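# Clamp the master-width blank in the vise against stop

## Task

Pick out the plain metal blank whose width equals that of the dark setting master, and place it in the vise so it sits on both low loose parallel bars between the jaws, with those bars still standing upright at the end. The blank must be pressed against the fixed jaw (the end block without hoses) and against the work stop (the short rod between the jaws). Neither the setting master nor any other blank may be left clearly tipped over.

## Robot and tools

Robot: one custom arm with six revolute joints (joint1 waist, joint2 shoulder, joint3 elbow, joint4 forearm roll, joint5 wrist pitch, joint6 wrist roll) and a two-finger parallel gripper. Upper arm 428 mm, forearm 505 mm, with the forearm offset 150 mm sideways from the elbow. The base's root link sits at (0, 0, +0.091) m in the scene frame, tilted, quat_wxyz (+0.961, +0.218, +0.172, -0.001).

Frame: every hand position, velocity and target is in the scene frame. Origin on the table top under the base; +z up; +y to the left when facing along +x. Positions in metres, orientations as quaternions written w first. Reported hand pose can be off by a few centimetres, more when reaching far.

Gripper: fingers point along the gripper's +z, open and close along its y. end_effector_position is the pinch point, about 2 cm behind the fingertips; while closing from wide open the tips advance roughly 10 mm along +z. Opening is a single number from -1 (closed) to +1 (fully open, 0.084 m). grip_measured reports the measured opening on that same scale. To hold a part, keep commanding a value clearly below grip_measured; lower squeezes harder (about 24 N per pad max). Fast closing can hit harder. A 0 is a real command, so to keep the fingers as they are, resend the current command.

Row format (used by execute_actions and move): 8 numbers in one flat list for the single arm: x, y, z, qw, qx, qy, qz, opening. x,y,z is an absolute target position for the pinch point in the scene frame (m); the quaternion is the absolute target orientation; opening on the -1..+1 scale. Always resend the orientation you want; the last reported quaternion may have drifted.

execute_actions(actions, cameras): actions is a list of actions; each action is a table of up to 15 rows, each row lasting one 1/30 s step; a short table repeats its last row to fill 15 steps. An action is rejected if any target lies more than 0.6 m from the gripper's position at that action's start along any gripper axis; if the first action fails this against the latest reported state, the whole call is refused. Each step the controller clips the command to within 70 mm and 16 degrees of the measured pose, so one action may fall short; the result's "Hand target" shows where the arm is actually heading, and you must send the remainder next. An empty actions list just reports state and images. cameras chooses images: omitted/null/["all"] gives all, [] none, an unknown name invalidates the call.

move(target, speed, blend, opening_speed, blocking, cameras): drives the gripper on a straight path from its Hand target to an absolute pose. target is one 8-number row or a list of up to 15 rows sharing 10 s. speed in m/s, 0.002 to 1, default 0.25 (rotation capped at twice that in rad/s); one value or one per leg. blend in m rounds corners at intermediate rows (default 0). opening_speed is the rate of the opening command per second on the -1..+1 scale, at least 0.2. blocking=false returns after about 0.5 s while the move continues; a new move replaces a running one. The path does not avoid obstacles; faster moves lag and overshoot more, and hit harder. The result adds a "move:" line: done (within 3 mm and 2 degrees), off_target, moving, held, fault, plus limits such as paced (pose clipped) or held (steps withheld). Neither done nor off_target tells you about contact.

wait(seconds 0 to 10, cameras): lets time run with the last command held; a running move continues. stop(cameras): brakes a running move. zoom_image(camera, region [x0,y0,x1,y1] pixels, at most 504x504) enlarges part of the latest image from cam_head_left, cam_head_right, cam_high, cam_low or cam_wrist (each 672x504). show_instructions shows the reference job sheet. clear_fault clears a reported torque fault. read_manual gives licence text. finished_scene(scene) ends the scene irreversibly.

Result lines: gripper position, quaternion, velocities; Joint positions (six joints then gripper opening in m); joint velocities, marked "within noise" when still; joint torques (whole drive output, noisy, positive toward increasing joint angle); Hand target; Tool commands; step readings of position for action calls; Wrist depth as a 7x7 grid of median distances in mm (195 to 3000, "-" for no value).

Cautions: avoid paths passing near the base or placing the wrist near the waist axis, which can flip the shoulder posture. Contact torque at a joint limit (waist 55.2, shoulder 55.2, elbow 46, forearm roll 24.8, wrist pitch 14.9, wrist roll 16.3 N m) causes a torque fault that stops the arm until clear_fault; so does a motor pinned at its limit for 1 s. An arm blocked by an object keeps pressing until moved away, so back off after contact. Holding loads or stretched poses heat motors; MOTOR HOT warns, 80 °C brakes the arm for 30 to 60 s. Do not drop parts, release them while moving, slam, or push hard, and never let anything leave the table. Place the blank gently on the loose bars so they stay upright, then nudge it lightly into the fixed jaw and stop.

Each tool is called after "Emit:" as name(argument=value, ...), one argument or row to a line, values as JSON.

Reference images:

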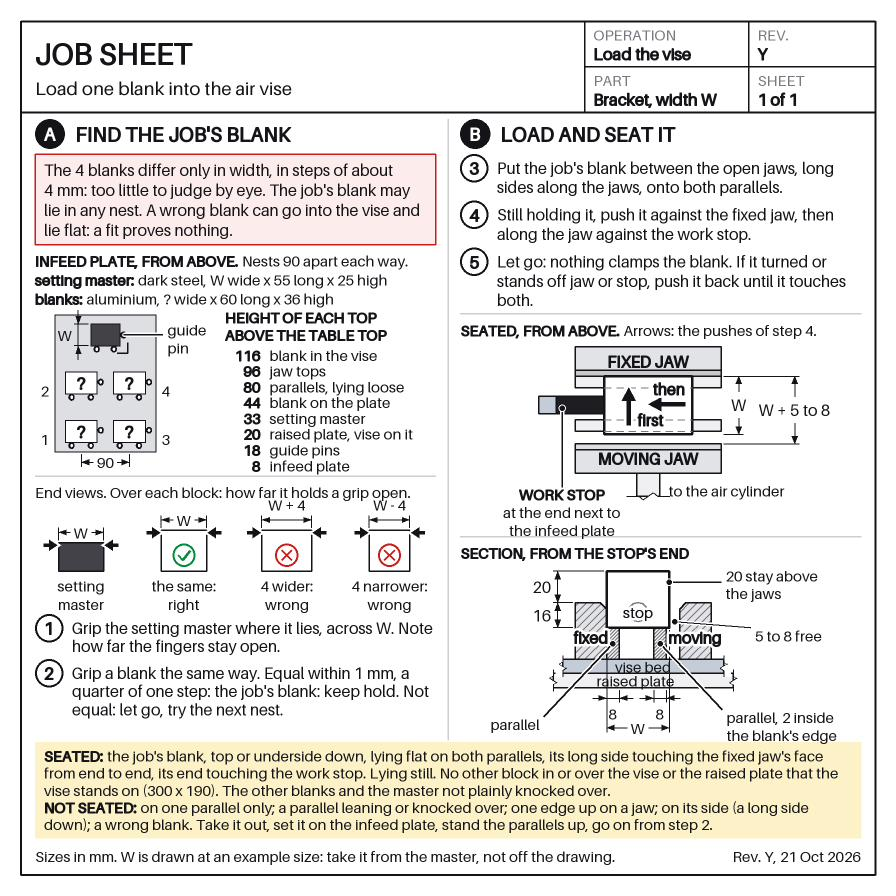

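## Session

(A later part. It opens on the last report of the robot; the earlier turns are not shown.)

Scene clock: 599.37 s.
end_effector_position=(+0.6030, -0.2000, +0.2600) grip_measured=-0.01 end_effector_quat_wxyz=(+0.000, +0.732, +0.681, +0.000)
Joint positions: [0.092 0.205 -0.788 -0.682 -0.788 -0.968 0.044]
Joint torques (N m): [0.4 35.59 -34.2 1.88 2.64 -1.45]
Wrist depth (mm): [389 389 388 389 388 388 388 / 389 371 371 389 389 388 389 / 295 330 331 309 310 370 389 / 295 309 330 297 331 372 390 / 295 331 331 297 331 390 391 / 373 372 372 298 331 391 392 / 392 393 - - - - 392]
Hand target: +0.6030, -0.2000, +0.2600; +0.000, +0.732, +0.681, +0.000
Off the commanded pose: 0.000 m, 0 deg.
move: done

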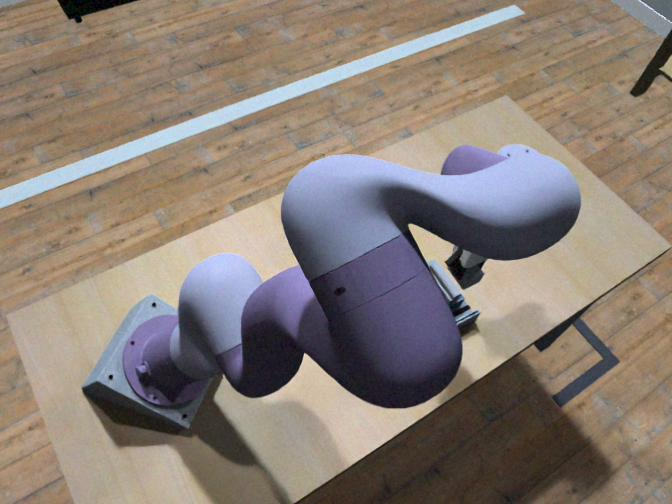

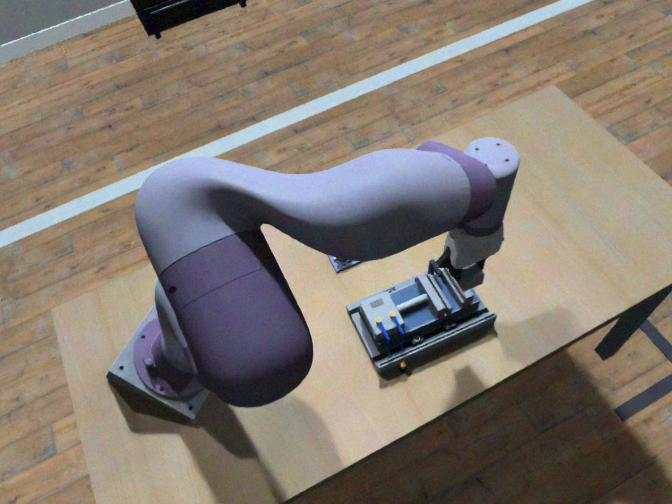

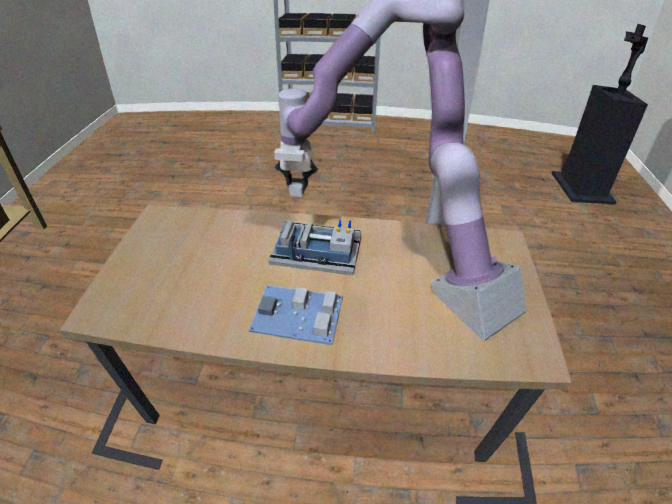

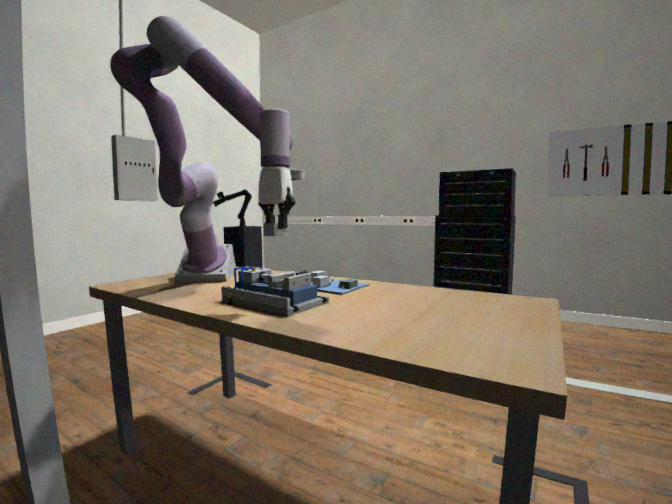

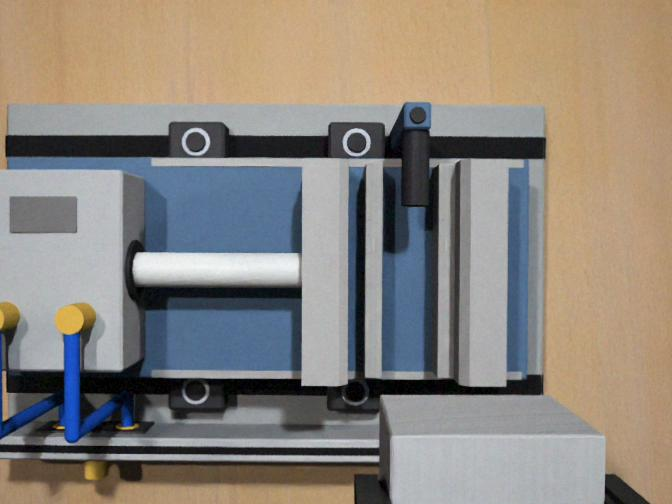

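Emit:
move(
  target=[
    [0.6031, -0.1499, 0.22, 0, 0.7320, 0.6813, 0, -1.0],
    [0.6031, -0.1499, 0.15, 0, 0.7320, 0.6813, 0, -1.0],
  ],
  speed=[0.15, 0.08],
)

Scene clock: 707.77 s.
end_effector_position=(+0.6031, -0.1499, +0.1501) grip_measured=-0.01 end_effector_quat_wxyz=(+0.000, +0.732, +0.681, +0.000)
Joint positions: [0.083 -0.017 -0.754 -0.902 -0.601 -0.691 0.044]
Joint torques (N m): [2.48 15.1 -29.43 -1.3 2.68 1.42]
Wrist depth (mm): [279 279 279 279 279 279 279 / 280 280 280 280 280 280 279 / 280 280 260 280 280 279 279 / 260 244 260 243 - 260 260 / 221 221 221 - 201 201 261 / 212 222 221 - 221 - 261 / 197 197 197 - - - 261]
Hand target: +0.6031, -0.1499, +0.1500; +0.000, +0.732, +0.681, +0.000
Off the commanded pose: 0.000 m, 0 deg.
move: done

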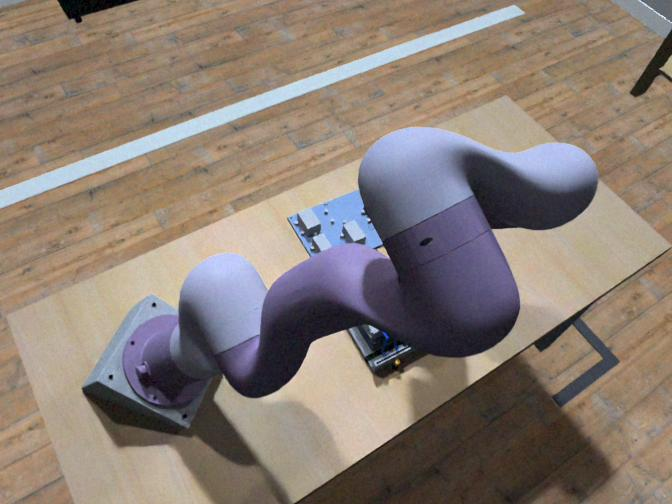

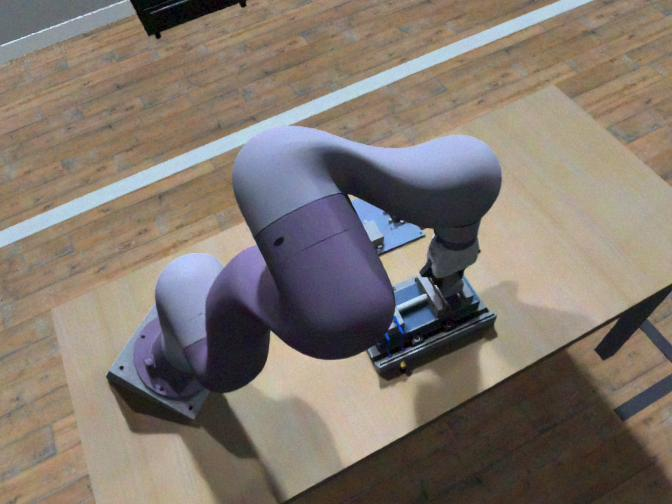

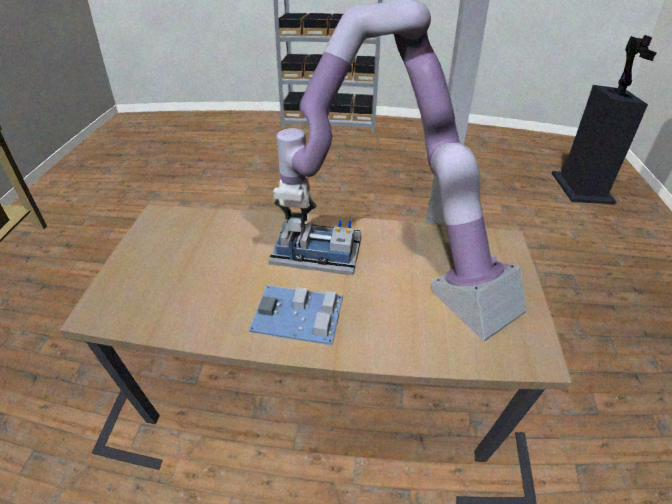

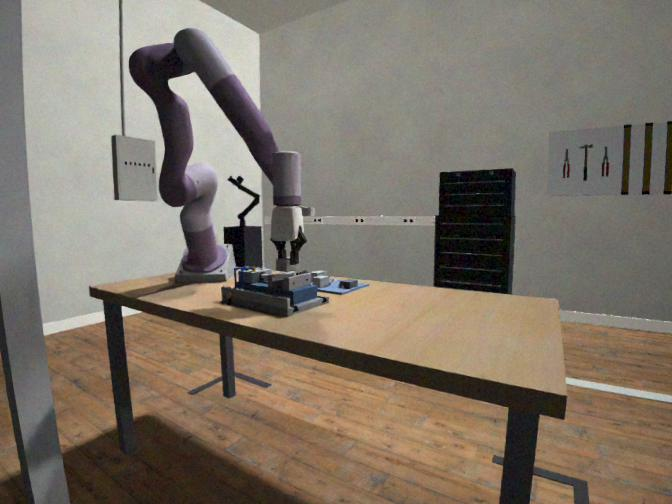

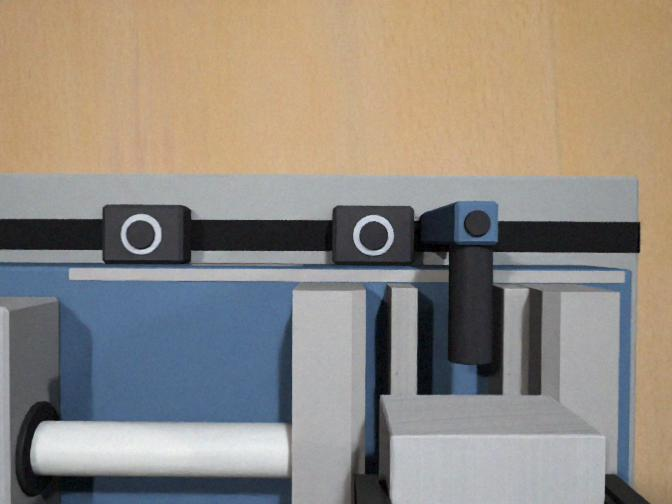

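Emit:
zoom_image(
  camera="cam_wrist",
  region=[270, 260, 660, 504],
)

Scaled by 1.292 from the camera's 672x504 image, which has a finer 960x720 frame.

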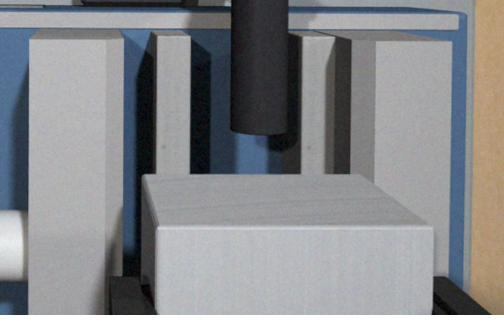

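Emit:
move(
  target=[
    [0.6031, -0.1499, 0.122, 0, 0.7320, 0.6813, 0, -1.0],
  ],
  speed=[0.04],
  cameras=["cam_wrist", "cam_high"],
)

Scene clock: 750.83 s.
end_effector_position=(+0.6031, -0.1499, +0.1221) grip_measured=-0.01 end_effector_quat_wxyz=(+0.000, +0.732, +0.681, +0.000)
Joint positions: [0.056 -0.071 -0.757 -0.97 -0.557 -0.635 0.044]
Joint torques (N m): [3.13 16.92 -27.1 -1.26 2.74 1.31]
Wrist depth (mm): [252 251 252 251 251 251 251 / 252 252 252 251 251 251 251 / 233 232 233 233 233 233 251 / 233 217 233 217 - 233 232 / - - - - - - - / - - - - - - - / - - - - - - -]
Hand target: +0.6031, -0.1499, +0.1220; +0.000, +0.732, +0.681, +0.000
Off the commanded pose: 0.000 m, 0 deg.
move: done
Images, in order (width x height): cam_high 672x504, cam_wrist 672x504.

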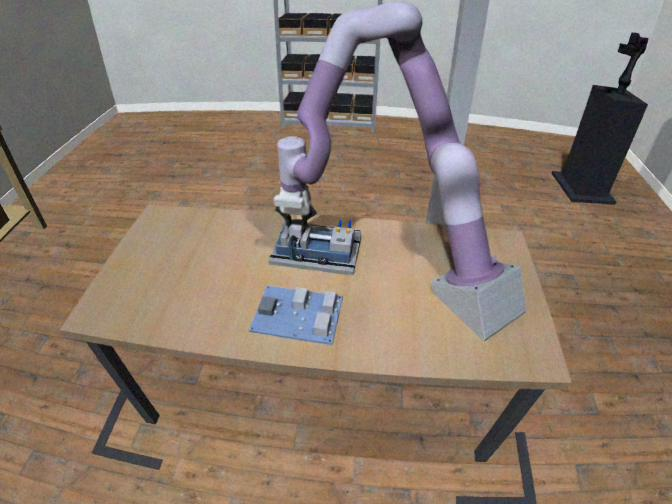

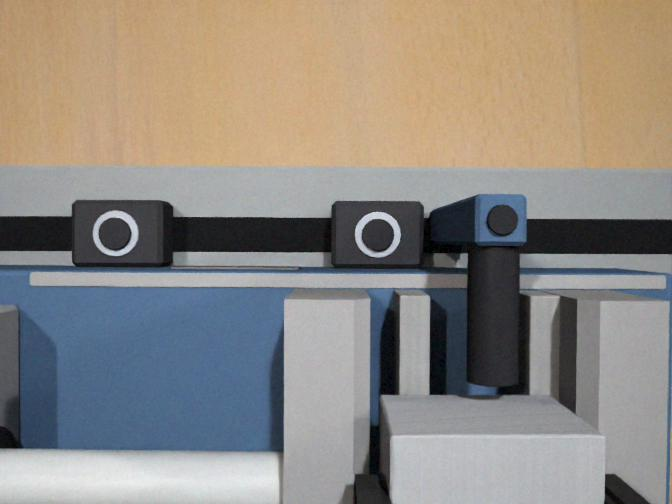

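Emit:
zoom_image(
  camera="cam_wrist",
  region=[270, 260, 672, 504],
)

Scaled by 1.254 from the camera's 672x504 image, which has a finer 960x720 frame.

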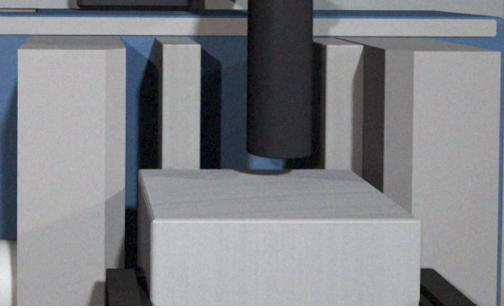

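Emit:
move(
  target=[
    [0.6056, -0.1501, 0.122, 0, 0.7320, 0.6813, 0, -1.0],
  ],
  speed=[0.02],
  cameras=["cam_wrist"],
)

Emit:
move(
  target=[
    [0.6066, -0.15015, 0.122, 0, 0.7320, 0.6813, 0, -1.0],
  ],
  speed=[0.02],
  cameras=["cam_wrist"],
)

Scene clock: 765.60 s.
end_effector_position=(+0.6055, -0.1501, +0.1220) grip_measured=-0.01 end_effector_quat_wxyz=(+0.000, +0.732, +0.681, +0.000)
Joint positions: [0.056 -0.075 -0.763 -0.967 -0.558 -0.638 0.044]
Joint torques (N m): [2.93 16.99 -27.97 1.69 -2.58 -1.27]
Wrist depth (mm): [251 251 251 251 251 251 251 / 252 252 252 251 251 252 251 / 233 232 233 233 233 233 251 / 233 217 232 216 - 232 232 / - - - - - - - / - - - - - - - / - - - - - - 234]
Hand target: +0.6056, -0.1501, +0.1220; +0.000, +0.732, +0.681, +0.000
Off the commanded pose: 0.000 m, 0 deg.
move: done
Images, in order (width x height): cam_wrist 672x504.

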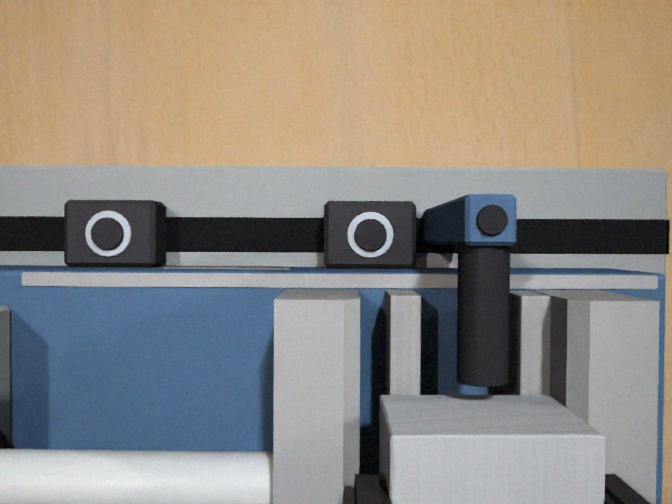

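Scene clock: 766.30 s.
end_effector_position=(+0.6064, -0.1502, +0.1220) grip_measured=-0.01 end_effector_quat_wxyz=(+0.000, +0.732, +0.681, +0.000)
Joint positions: [0.056 -0.076 -0.765 -0.966 -0.559 -0.64 0.044]
Joint torques (N m): [2.68 18.58 -36.85 0.28 -0.72 -1.63]
Wrist depth (mm): [251 251 251 251 251 251 251 / 252 252 252 252 252 251 251 / 233 232 233 233 233 233 251 / 233 217 232 216 - 232 232 / - - - - - - - / - - - - - - - / - - - - - - 234]
Hand target: +0.6066, -0.1501, +0.1220; +0.000, +0.732, +0.681, +0.000
Off the commanded pose: 0.000 m, 0 deg.
move: done
Images, in order (width x height): cam_wrist 672x504.

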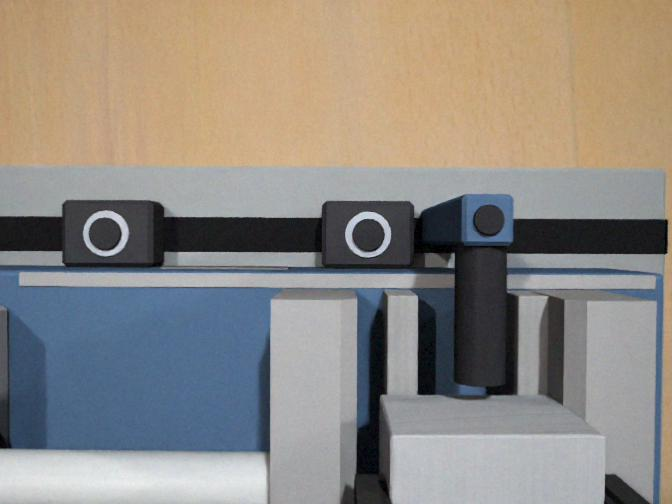

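Emit:
move(
  target=[
    [0.6073, -0.1502, 0.122, 0, 0.7320, 0.6813, 0, -1.0],
  ],
  speed=[0.02],
  cameras=["cam_wrist"],
)

Emit:
move(
  target=[
    [0.6080, -0.1503, 0.122, 0, 0.7320, 0.6813, 0, -1.0],
  ],
  speed=[0.02],
  cameras=["cam_wrist"],
)

Scene clock: 777.03 s.
end_effector_position=(+0.6071, -0.1502, +0.1219) grip_measured=-0.01 end_effector_quat_wxyz=(+0.000, +0.732, +0.681, +0.000)
Joint positions: [0.056 -0.078 -0.767 -0.965 -0.559 -0.641 0.044]
Joint torques (N m): [1.55 21.1 -61.71 -2.79 5.64 -1.69]
Wrist depth (mm): [252 251 251 251 251 251 250 / 252 252 251 251 251 251 251 / 233 232 233 233 233 233 251 / 233 217 232 216 - 232 231 / - - - - - - - / - - - - - - - / - - - - - - 234]
Hand target: +0.6073, -0.1502, +0.1220; +0.000, +0.732, +0.681, +0.000
Off the commanded pose: 0.000 m, 0 deg.
move: done
Images, in order (width x height): cam_wrist 672x504.

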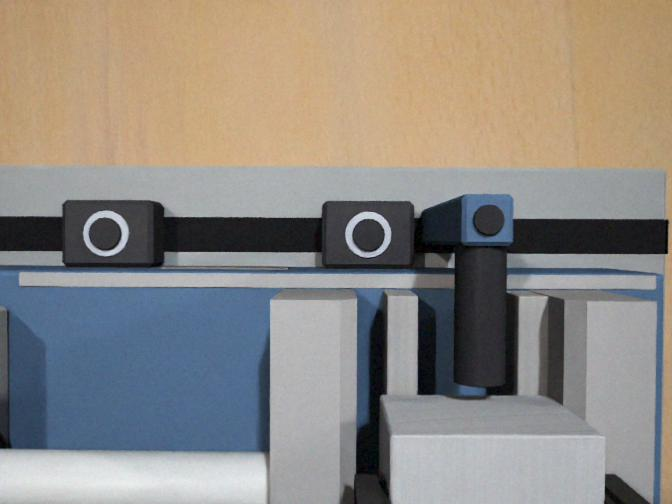

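Scene clock: 777.73 s.
end_effector_position=(+0.6077, -0.1502, +0.1219) grip_measured=+0.01 end_effector_quat_wxyz=(+0.000, +0.732, +0.681, +0.000) end_effector_velocity=(+0.001, +0.000, +0.000) end_effector_angular_velocity=(+0.001, -0.001, +0.001)
Joint positions: [0.056 -0.079 -0.769 -0.964 -0.559 -0.642 0.044]
Joint velocities: [-0.001 0 -0.001 0 0.001 -0.002 0.001]
Joint torques (N m): [0.24 22.64 -64.33 -2.88 6.7 -1.67]
Wrist depth (mm): [251 251 251 251 251 251 250 / 252 252 251 251 251 251 251 / 233 232 233 233 232 233 251 / 232 217 232 216 - 232 231 / - - - - - - - / - - - - - - - / - - - - - - 253]
Hand target: +0.6080, -0.1503, +0.1220; +0.000, +0.732, +0.681, +0.000
Off the commanded pose: 0.000 m, 0 deg.
move: done
Images, in order (width x height): cam_wrist 672x504.

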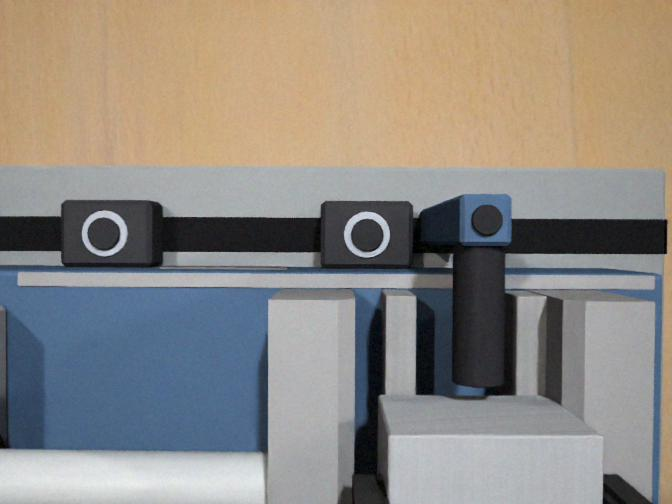

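Emit:
move(
  target=[
    [0.6068, -0.1502, 0.122, 0, 0.7320, 0.6813, 0, -1.0],
    [0.6071, -0.1462, 0.122, 0, 0.7320, 0.6813, 0, -1.0],
  ],
  speed=[0.02, 0.02],
  cameras=["cam_wrist"],
)

Emit:
zoom_image(
  camera="cam_wrist",
  region=[350, 260, 672, 504],
)

Scene clock: 794.13 s.
end_effector_position=(+0.6071, -0.1462, +0.1220) grip_measured=-0.01 end_effector_quat_wxyz=(+0.000, +0.732, +0.681, +0.000)
Joint positions: [0.063 -0.081 -0.767 -0.968 -0.56 -0.63 0.044]
Joint torques (N m): [15.91 18.22 -35.47 -1.58 0.83 1.37]
Wrist depth (mm): [251 251 251 251 251 251 251 / 252 252 251 251 251 251 251 / 252 252 252 252 251 232 252 / 232 218 232 217 - 232 232 / - - - - - - - / - - - - - - - / - - - - - - 253]
Hand target: +0.6071, -0.1462, +0.1220; +0.000, +0.732, +0.681, +0.000
Off the commanded pose: 0.000 m, 0 deg.
move: done
Images, in order (width x height): cam_wrist 672x504.

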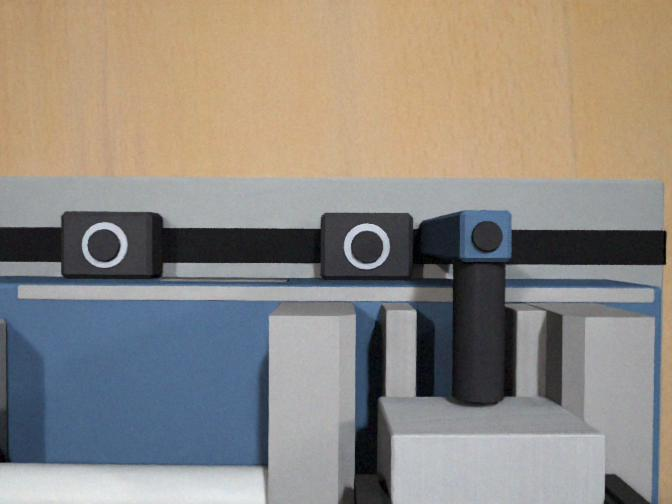

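Scaled by 1.565 from the camera's 672x504 image, which has a finer 960x720 frame.

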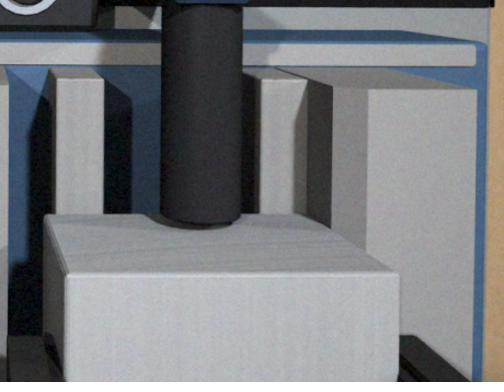

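Emit:
move(
  target=[
    [0.6071, -0.1456, 0.122, 0, 0.7320, 0.6813, 0, -1.0],
  ],
  speed=[0.02],
  cameras=["cam_wrist"],
)

Emit:
move(
  target=[
    [0.6072, -0.1450, 0.122, 0, 0.7320, 0.6813, 0, -1.0],
  ],
  speed=[0.02],
  cameras=["cam_wrist"],
)

Emit:
zoom_image(
  camera="cam_wrist",
  region=[350, 260, 672, 504],
)

Scene clock: 806.33 s.
end_effector_position=(+0.6071, -0.1456, +0.1220) grip_measured=-0.01 end_effector_quat_wxyz=(+0.000, +0.732, +0.681, +0.000)
Joint positions: [0.064 -0.081 -0.767 -0.969 -0.561 -0.628 0.044]
Joint torques (N m): [15.48 18.03 -25.51 -1.39 0.06 1.43]
Wrist depth (mm): [251 251 251 251 251 251 251 / 252 252 252 251 251 251 251 / 252 252 252 252 251 232 251 / 233 217 233 216 - 232 232 / - - - - - - - / - - - - - - - / - - - - - - 253]
Hand target: +0.6071, -0.1456, +0.1220; +0.000, +0.732, +0.681, +0.000
Off the commanded pose: 0.000 m, 0 deg.
move: done
Images, in order (width x height): cam_wrist 672x504.

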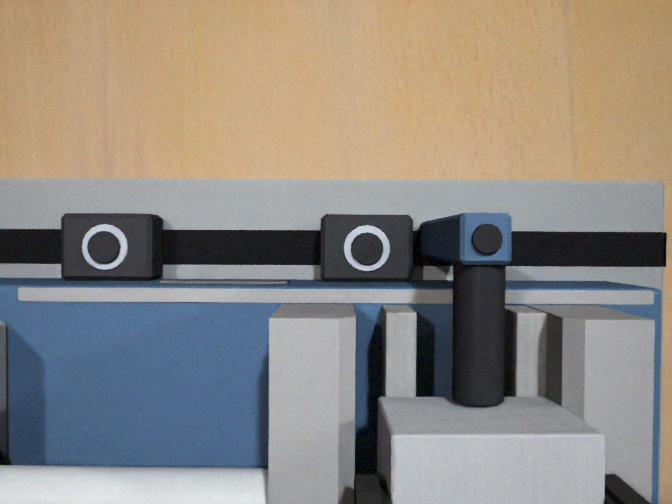

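Scene clock: 807.03 s.
end_effector_position=(+0.6072, -0.1450, +0.1220) grip_measured=-0.01 end_effector_quat_wxyz=(+0.000, +0.732, +0.681, +0.000)
Joint positions: [0.066 -0.082 -0.767 -0.969 -0.562 -0.627 0.044]
Joint torques (N m): [16.44 18.47 -33.33 -1.46 0.26 1.33]
Wrist depth (mm): [251 251 251 251 251 251 251 / 252 252 252 251 251 251 251 / 252 252 252 252 251 232 252 / 233 217 232 216 - 232 232 / - - - - - - - / - - - - - - - / - - - - - - 253]
Hand target: +0.6072, -0.1450, +0.1220; +0.000, +0.732, +0.681, +0.000
Off the commanded pose: 0.000 m, 0 deg.
move: done
Images, in order (width x height): cam_wrist 672x504.

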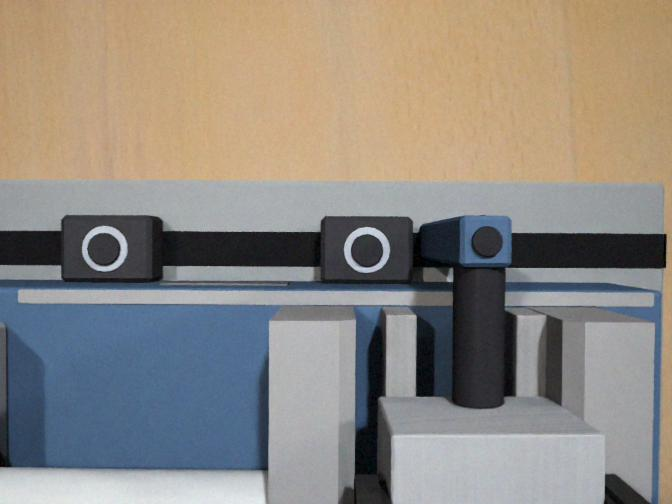

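Scaled by 1.565 from the camera's 672x504 image, which has a finer 960x720 frame.

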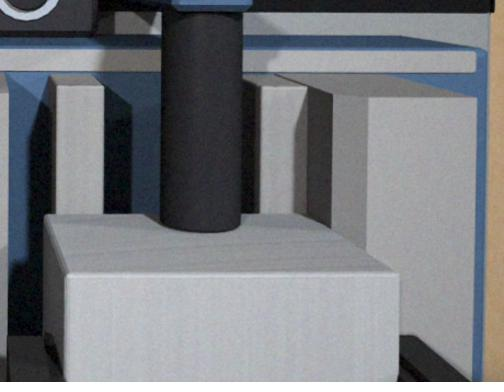

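Emit:
move(
  target=[
    [0.6072, -0.1444, 0.122, 0, 0.7320, 0.6813, 0, -1.0],
  ],
  speed=[0.02],
  cameras=["cam_wrist"],
)

Emit:
zoom_image(
  camera="cam_wrist",
  region=[350, 260, 672, 504],
)

Emit:
move(
  target=[
    [0.6073, -0.1438, 0.122, 0, 0.7320, 0.6813, 0, -1.0],
  ],
  speed=[0.02],
  cameras=["cam_wrist"],
)

Emit:
zoom_image(
  camera="cam_wrist",
  region=[350, 260, 672, 504],
)

Scene clock: 817.90 s.
end_effector_position=(+0.6072, -0.1444, +0.1220) grip_measured=-0.01 end_effector_quat_wxyz=(+0.000, +0.732, +0.681, +0.000)
Joint positions: [0.067 -0.083 -0.767 -0.97 -0.562 -0.625 0.044]
Joint torques (N m): [17.24 17.51 -33.62 -1.55 2.07 1.41]
Wrist depth (mm): [251 251 251 251 251 251 251 / 252 252 252 251 251 251 251 / 252 252 252 252 252 232 251 / 232 218 232 216 - 232 232 / - - - - - - - / - - - - - - - / - - - - - - 253]
Hand target: +0.6072, -0.1444, +0.1220; +0.000, +0.732, +0.681, +0.000
Off the commanded pose: 0.000 m, 0 deg.
move: done
Images, in order (width x height): cam_wrist 672x504.

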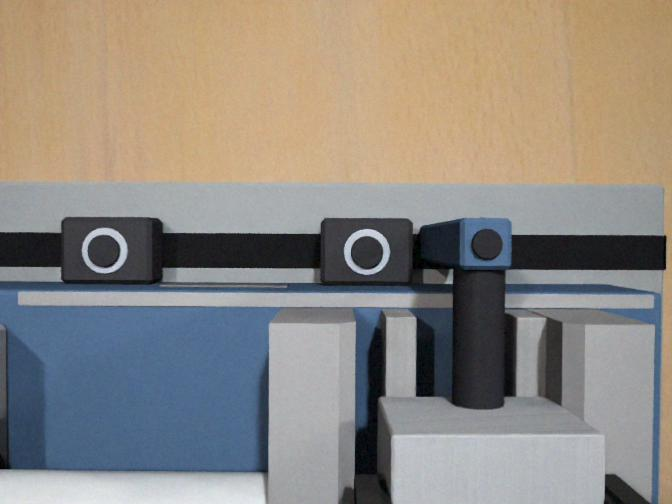

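Scaled by 1.565 from the camera's 672x504 image, which has a finer 960x720 frame.

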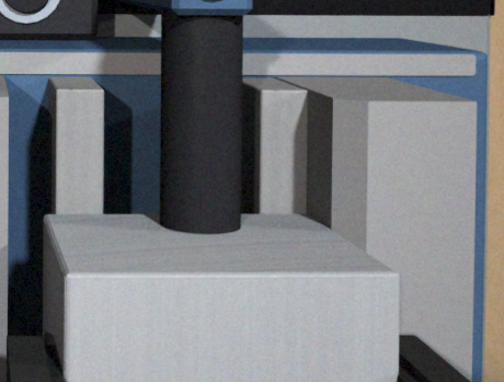

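Scene clock: 818.60 s.
end_effector_position=(+0.6073, -0.1439, +0.1220) grip_measured=-0.01 end_effector_quat_wxyz=(+0.000, +0.732, +0.681, +0.000)
Joint positions: [0.068 -0.083 -0.768 -0.97 -0.563 -0.624 0.044]
Joint torques (N m): [22.53 12.62 -29.88 -0.39 6.12 1.41]
Wrist depth (mm): [251 251 251 251 251 250 251 / 252 252 251 251 251 251 251 / 252 252 252 252 252 232 251 / 233 217 232 216 - 232 232 / - - - - - - - / - - - - - - - / - - - - - - 253]
Hand target: +0.6073, -0.1438, +0.1220; +0.000, +0.732, +0.681, +0.000
Off the commanded pose: 0.000 m, 0 deg.
move: done
Images, in order (width x height): cam_wrist 672x504.

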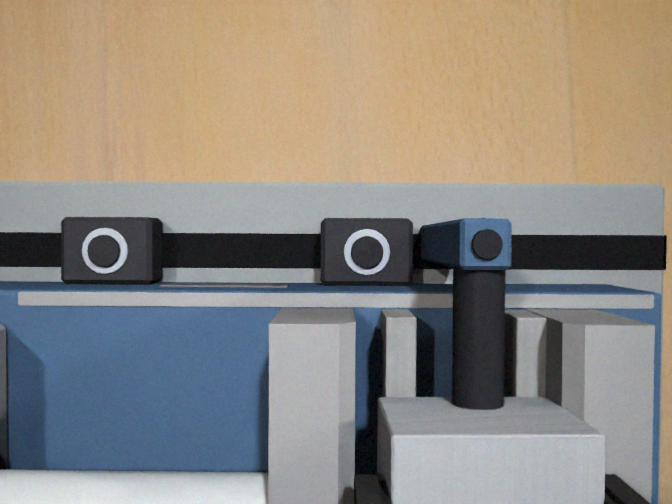

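Scaled by 1.565 from the camera's 672x504 image, which has a finer 960x720 frame.

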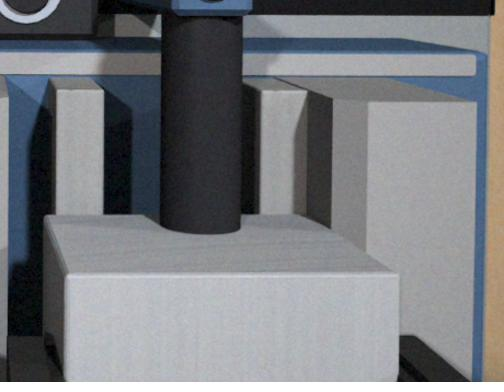

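Emit:
move(
  target=[
    [0.6073, -0.1432, 0.122, 0, 0.7320, 0.6813, 0, -1.0],
  ],
  speed=[0.02],
  cameras=["cam_wrist"],
)

Emit:
zoom_image(
  camera="cam_wrist",
  region=[350, 260, 672, 504],
)

Scene clock: 826.47 s.
end_effector_position=(+0.6073, -0.1432, +0.1220) grip_measured=-0.01 end_effector_quat_wxyz=(+0.000, +0.732, +0.681, +0.000)
Joint positions: [0.069 -0.084 -0.768 -0.97 -0.562 -0.622 0.044]
Joint torques (N m): [23.83 11.21 -20.07 -0.46 7.79 1.37]
Wrist depth (mm): [251 251 251 251 251 251 251 / 252 252 251 251 251 251 251 / 252 252 252 252 251 232 251 / 232 217 232 216 - 232 232 / - - - - - - 233 / - - - - - - - / - - - - - - 254]
Hand target: +0.6073, -0.1432, +0.1220; +0.000, +0.732, +0.681, +0.000
Off the commanded pose: 0.000 m, 0 deg.
move: done
Images, in order (width x height): cam_wrist 672x504.

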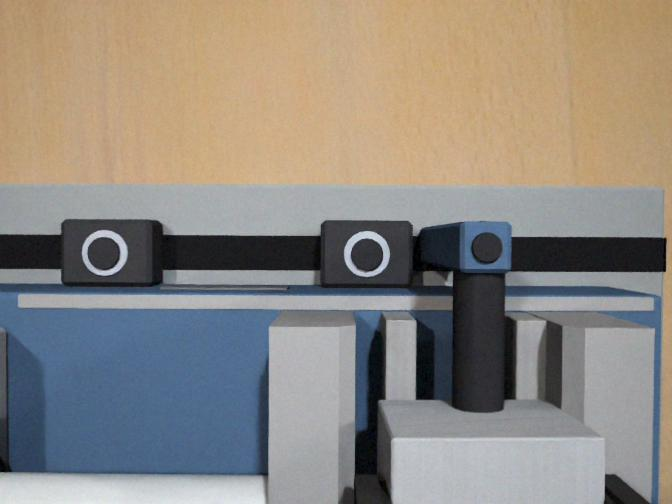

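Scaled by 1.565 from the camera's 672x504 image, which has a finer 960x720 frame.

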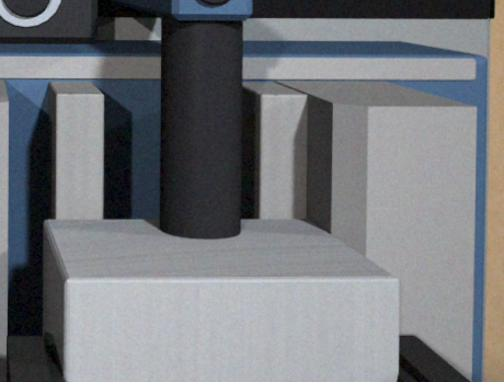

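Emit:
move(
  target=[
    [0.6071, -0.1435, 0.1197, 0, 0.7320, 0.6813, 0, -1.0],
  ],
  speed=[0.02],
  cameras=["cam_wrist"],
)

Emit:
zoom_image(
  camera="cam_wrist",
  region=[350, 260, 672, 504],
)

Scene clock: 840.67 s.
end_effector_position=(+0.6071, -0.1435, +0.1198) grip_measured=-0.01 end_effector_quat_wxyz=(+0.000, +0.732, +0.681, +0.000)
Joint positions: [0.067 -0.088 -0.768 -0.976 -0.559 -0.618 0.044]
Joint torques (N m): [7.39 13.62 -22.31 -2.26 9.88 1.39]
Wrist depth (mm): [249 250 249 249 249 249 249 / 249 250 250 249 249 249 249 / 250 250 250 250 249 230 249 / 231 216 230 214 - 230 230 / - - - - - - 230 / - - - - - - - / - - - - - - 231]
Hand target: +0.6071, -0.1435, +0.1197; +0.000, +0.732, +0.681, +0.000
Off the commanded pose: 0.000 m, 0 deg.
move: done
Images, in order (width x height): cam_wrist 672x504.

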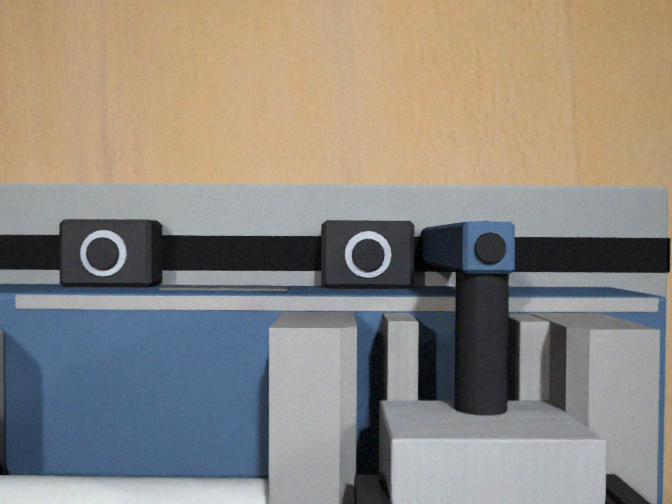

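Scaled by 1.565 from the camera's 672x504 image, which has a finer 960x720 frame.

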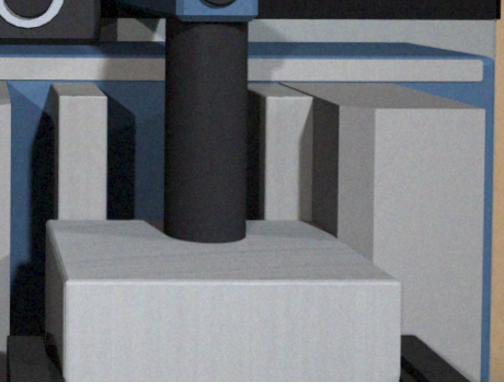

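Emit:
move(
  target=[
    [0.6071, -0.1435, 0.1190, 0, 0.7320, 0.6813, 0, -1.0],
  ],
  speed=[0.02],
  cameras=["cam_wrist"],
)

Emit:
zoom_image(
  camera="cam_wrist",
  region=[350, 260, 672, 504],
)

Scene clock: 847.77 s.
end_effector_position=(+0.6071, -0.1435, +0.1190) grip_measured=-0.01 end_effector_quat_wxyz=(+0.000, +0.732, +0.681, +0.000)
Joint positions: [0.066 -0.089 -0.768 -0.978 -0.558 -0.616 0.044]
Joint torques (N m): [3.29 13.3 -40.31 -3.13 8.93 1.22]
Wrist depth (mm): [248 249 248 248 248 248 248 / 249 249 249 249 248 248 248 / 249 249 249 249 249 229 249 / 230 215 229 213 - 229 229 / - - - - - - 229 / - - - - - - - / - - - - - - -]
Hand target: +0.6071, -0.1435, +0.1190; +0.000, +0.732, +0.681, +0.000
Off the commanded pose: 0.000 m, 0 deg.
move: done
Images, in order (width x height): cam_wrist 672x504.

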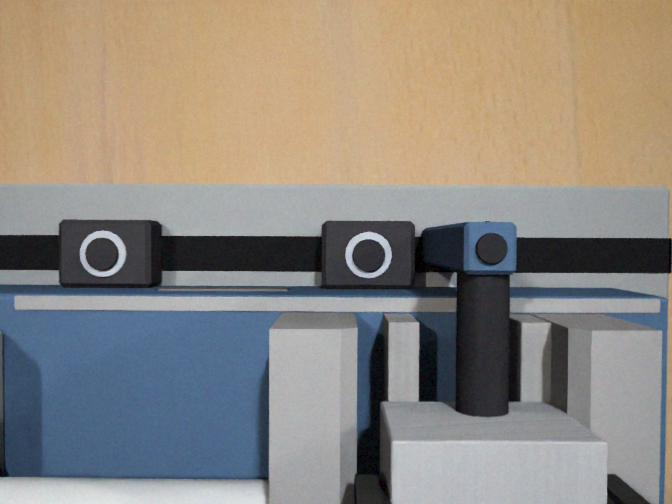

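Scaled by 1.565 from the camera's 672x504 image, which has a finer 960x720 frame.

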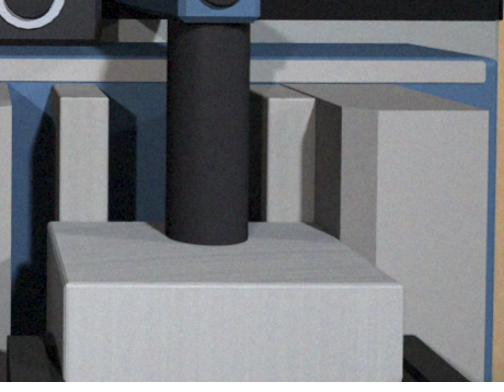

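Emit:
move(
  target=[
    [0.6071, -0.1435, 0.1190, 0, 0.7320, 0.6813, 0, 0.4],
  ],
  opening_speed=0.5,
  cameras=["cam_wrist"],
)

Emit:
zoom_image(
  camera="cam_wrist",
  region=[350, 260, 672, 504],
)

Scene clock: 861.00 s.
end_effector_position=(+0.6071, -0.1435, +0.1190) grip_measured=+0.39 end_effector_quat_wxyz=(+0.000, +0.732, +0.681, +0.000)
Joint positions: [0.066 -0.089 -0.768 -0.978 -0.558 -0.616 0.061]
Joint torques (N m): [12.67 22.72 -12.06 1.63 -2.46 1.14]
Wrist depth (mm): [248 248 249 248 248 248 248 / 249 249 248 249 248 248 248 / 249 249 248 249 249 229 248 / 230 215 229 213 - 229 229 / - - - - - - 229 / - - - - - - - / - - - - - - -]
Hand target: +0.6071, -0.1435, +0.1190; +0.000, +0.732, +0.681, +0.000
Off the commanded pose: 0.000 m, 0 deg.
move: done
Images, in order (width x height): cam_wrist 672x504.

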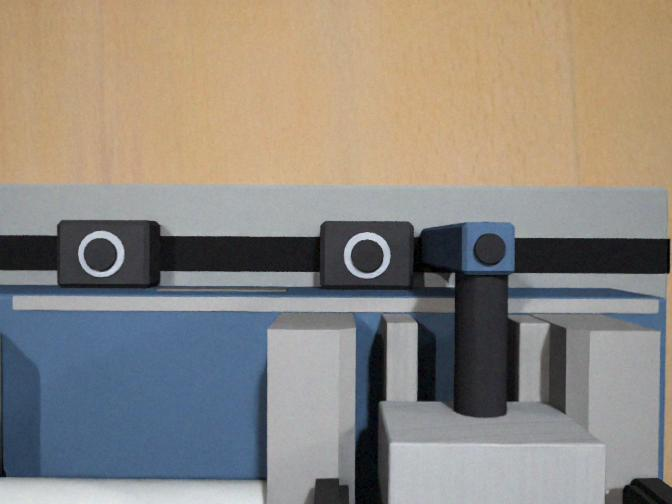

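Scaled by 1.565 from the camera's 672x504 image, which has a finer 960x720 frame.

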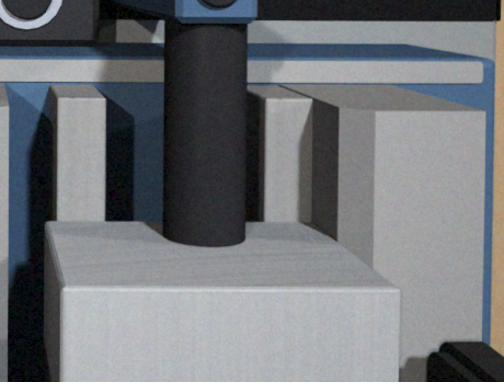

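Emit:
move(
  target=[
    [0.6071, -0.1435, 0.17, 0, 0.7320, 0.6813, 0, 0.4],
    [0.660, -0.213, 0.20, 0, 0.7320, 0.6813, 0, 0.4],
  ],
  speed=[0.08, 0.15],
)

Emit:
zoom_image(
  camera="cam_wrist",
  region=[200, 120, 500, 345],
)

Scene clock: 885.93 s.
end_effector_position=(+0.6600, -0.2130, +0.2000) grip_measured=+0.39 end_effector_quat_wxyz=(+0.000, +0.732, +0.681, +0.000)
Joint positions: [0.012 0.01 -0.912 -0.724 -0.691 -0.973 0.061]
Joint torques (N m): [2.75 16.56 -31.68 2.1 -2.55 -1.4]
Wrist depth (mm): [329 329 329 329 329 328 328 / 293 310 248 309 309 330 329 / 270 234 214 234 309 330 330 / 250 235 214 234 310 330 330 / 271 235 215 235 310 331 330 / 296 312 295 311 312 331 332 / 282 283 282 282 282 331 331]
Hand target: +0.6600, -0.2130, +0.2000; +0.000, +0.732, +0.681, +0.000
Off the commanded pose: 0.000 m, 0 deg.
move: done

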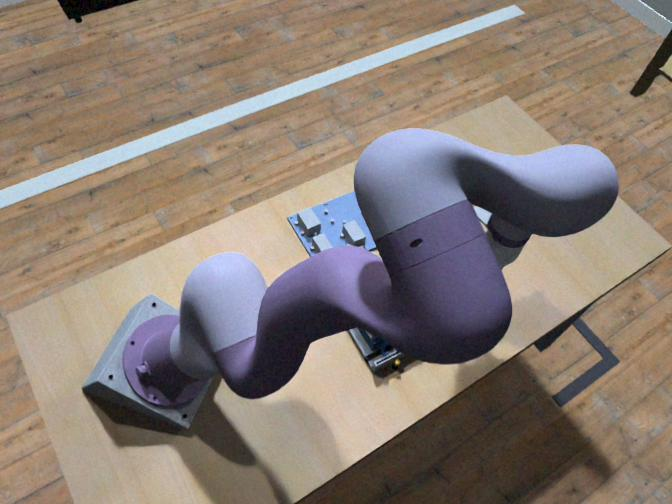

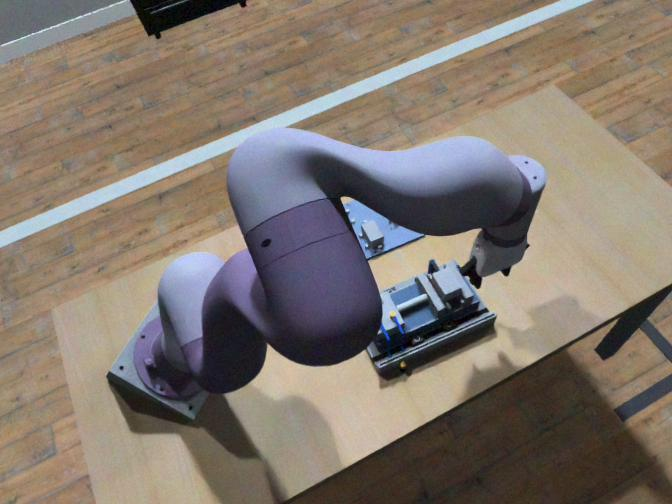

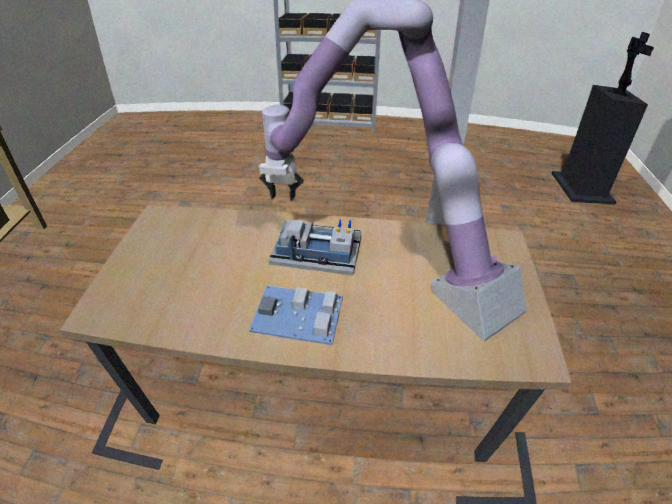

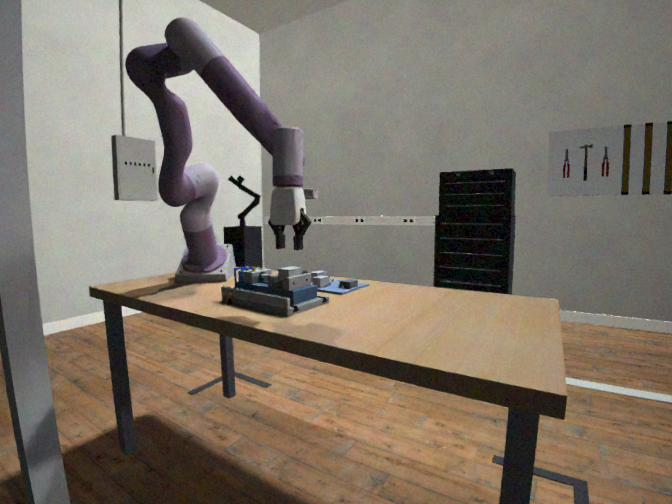

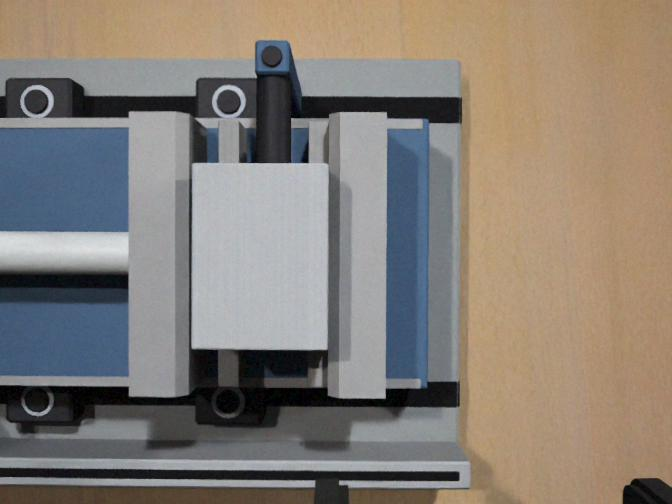

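Scaled by 1.680 from the camera's 672x504 image, which has a finer 960x720 frame.

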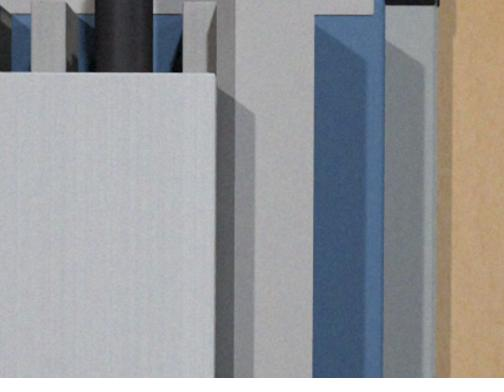

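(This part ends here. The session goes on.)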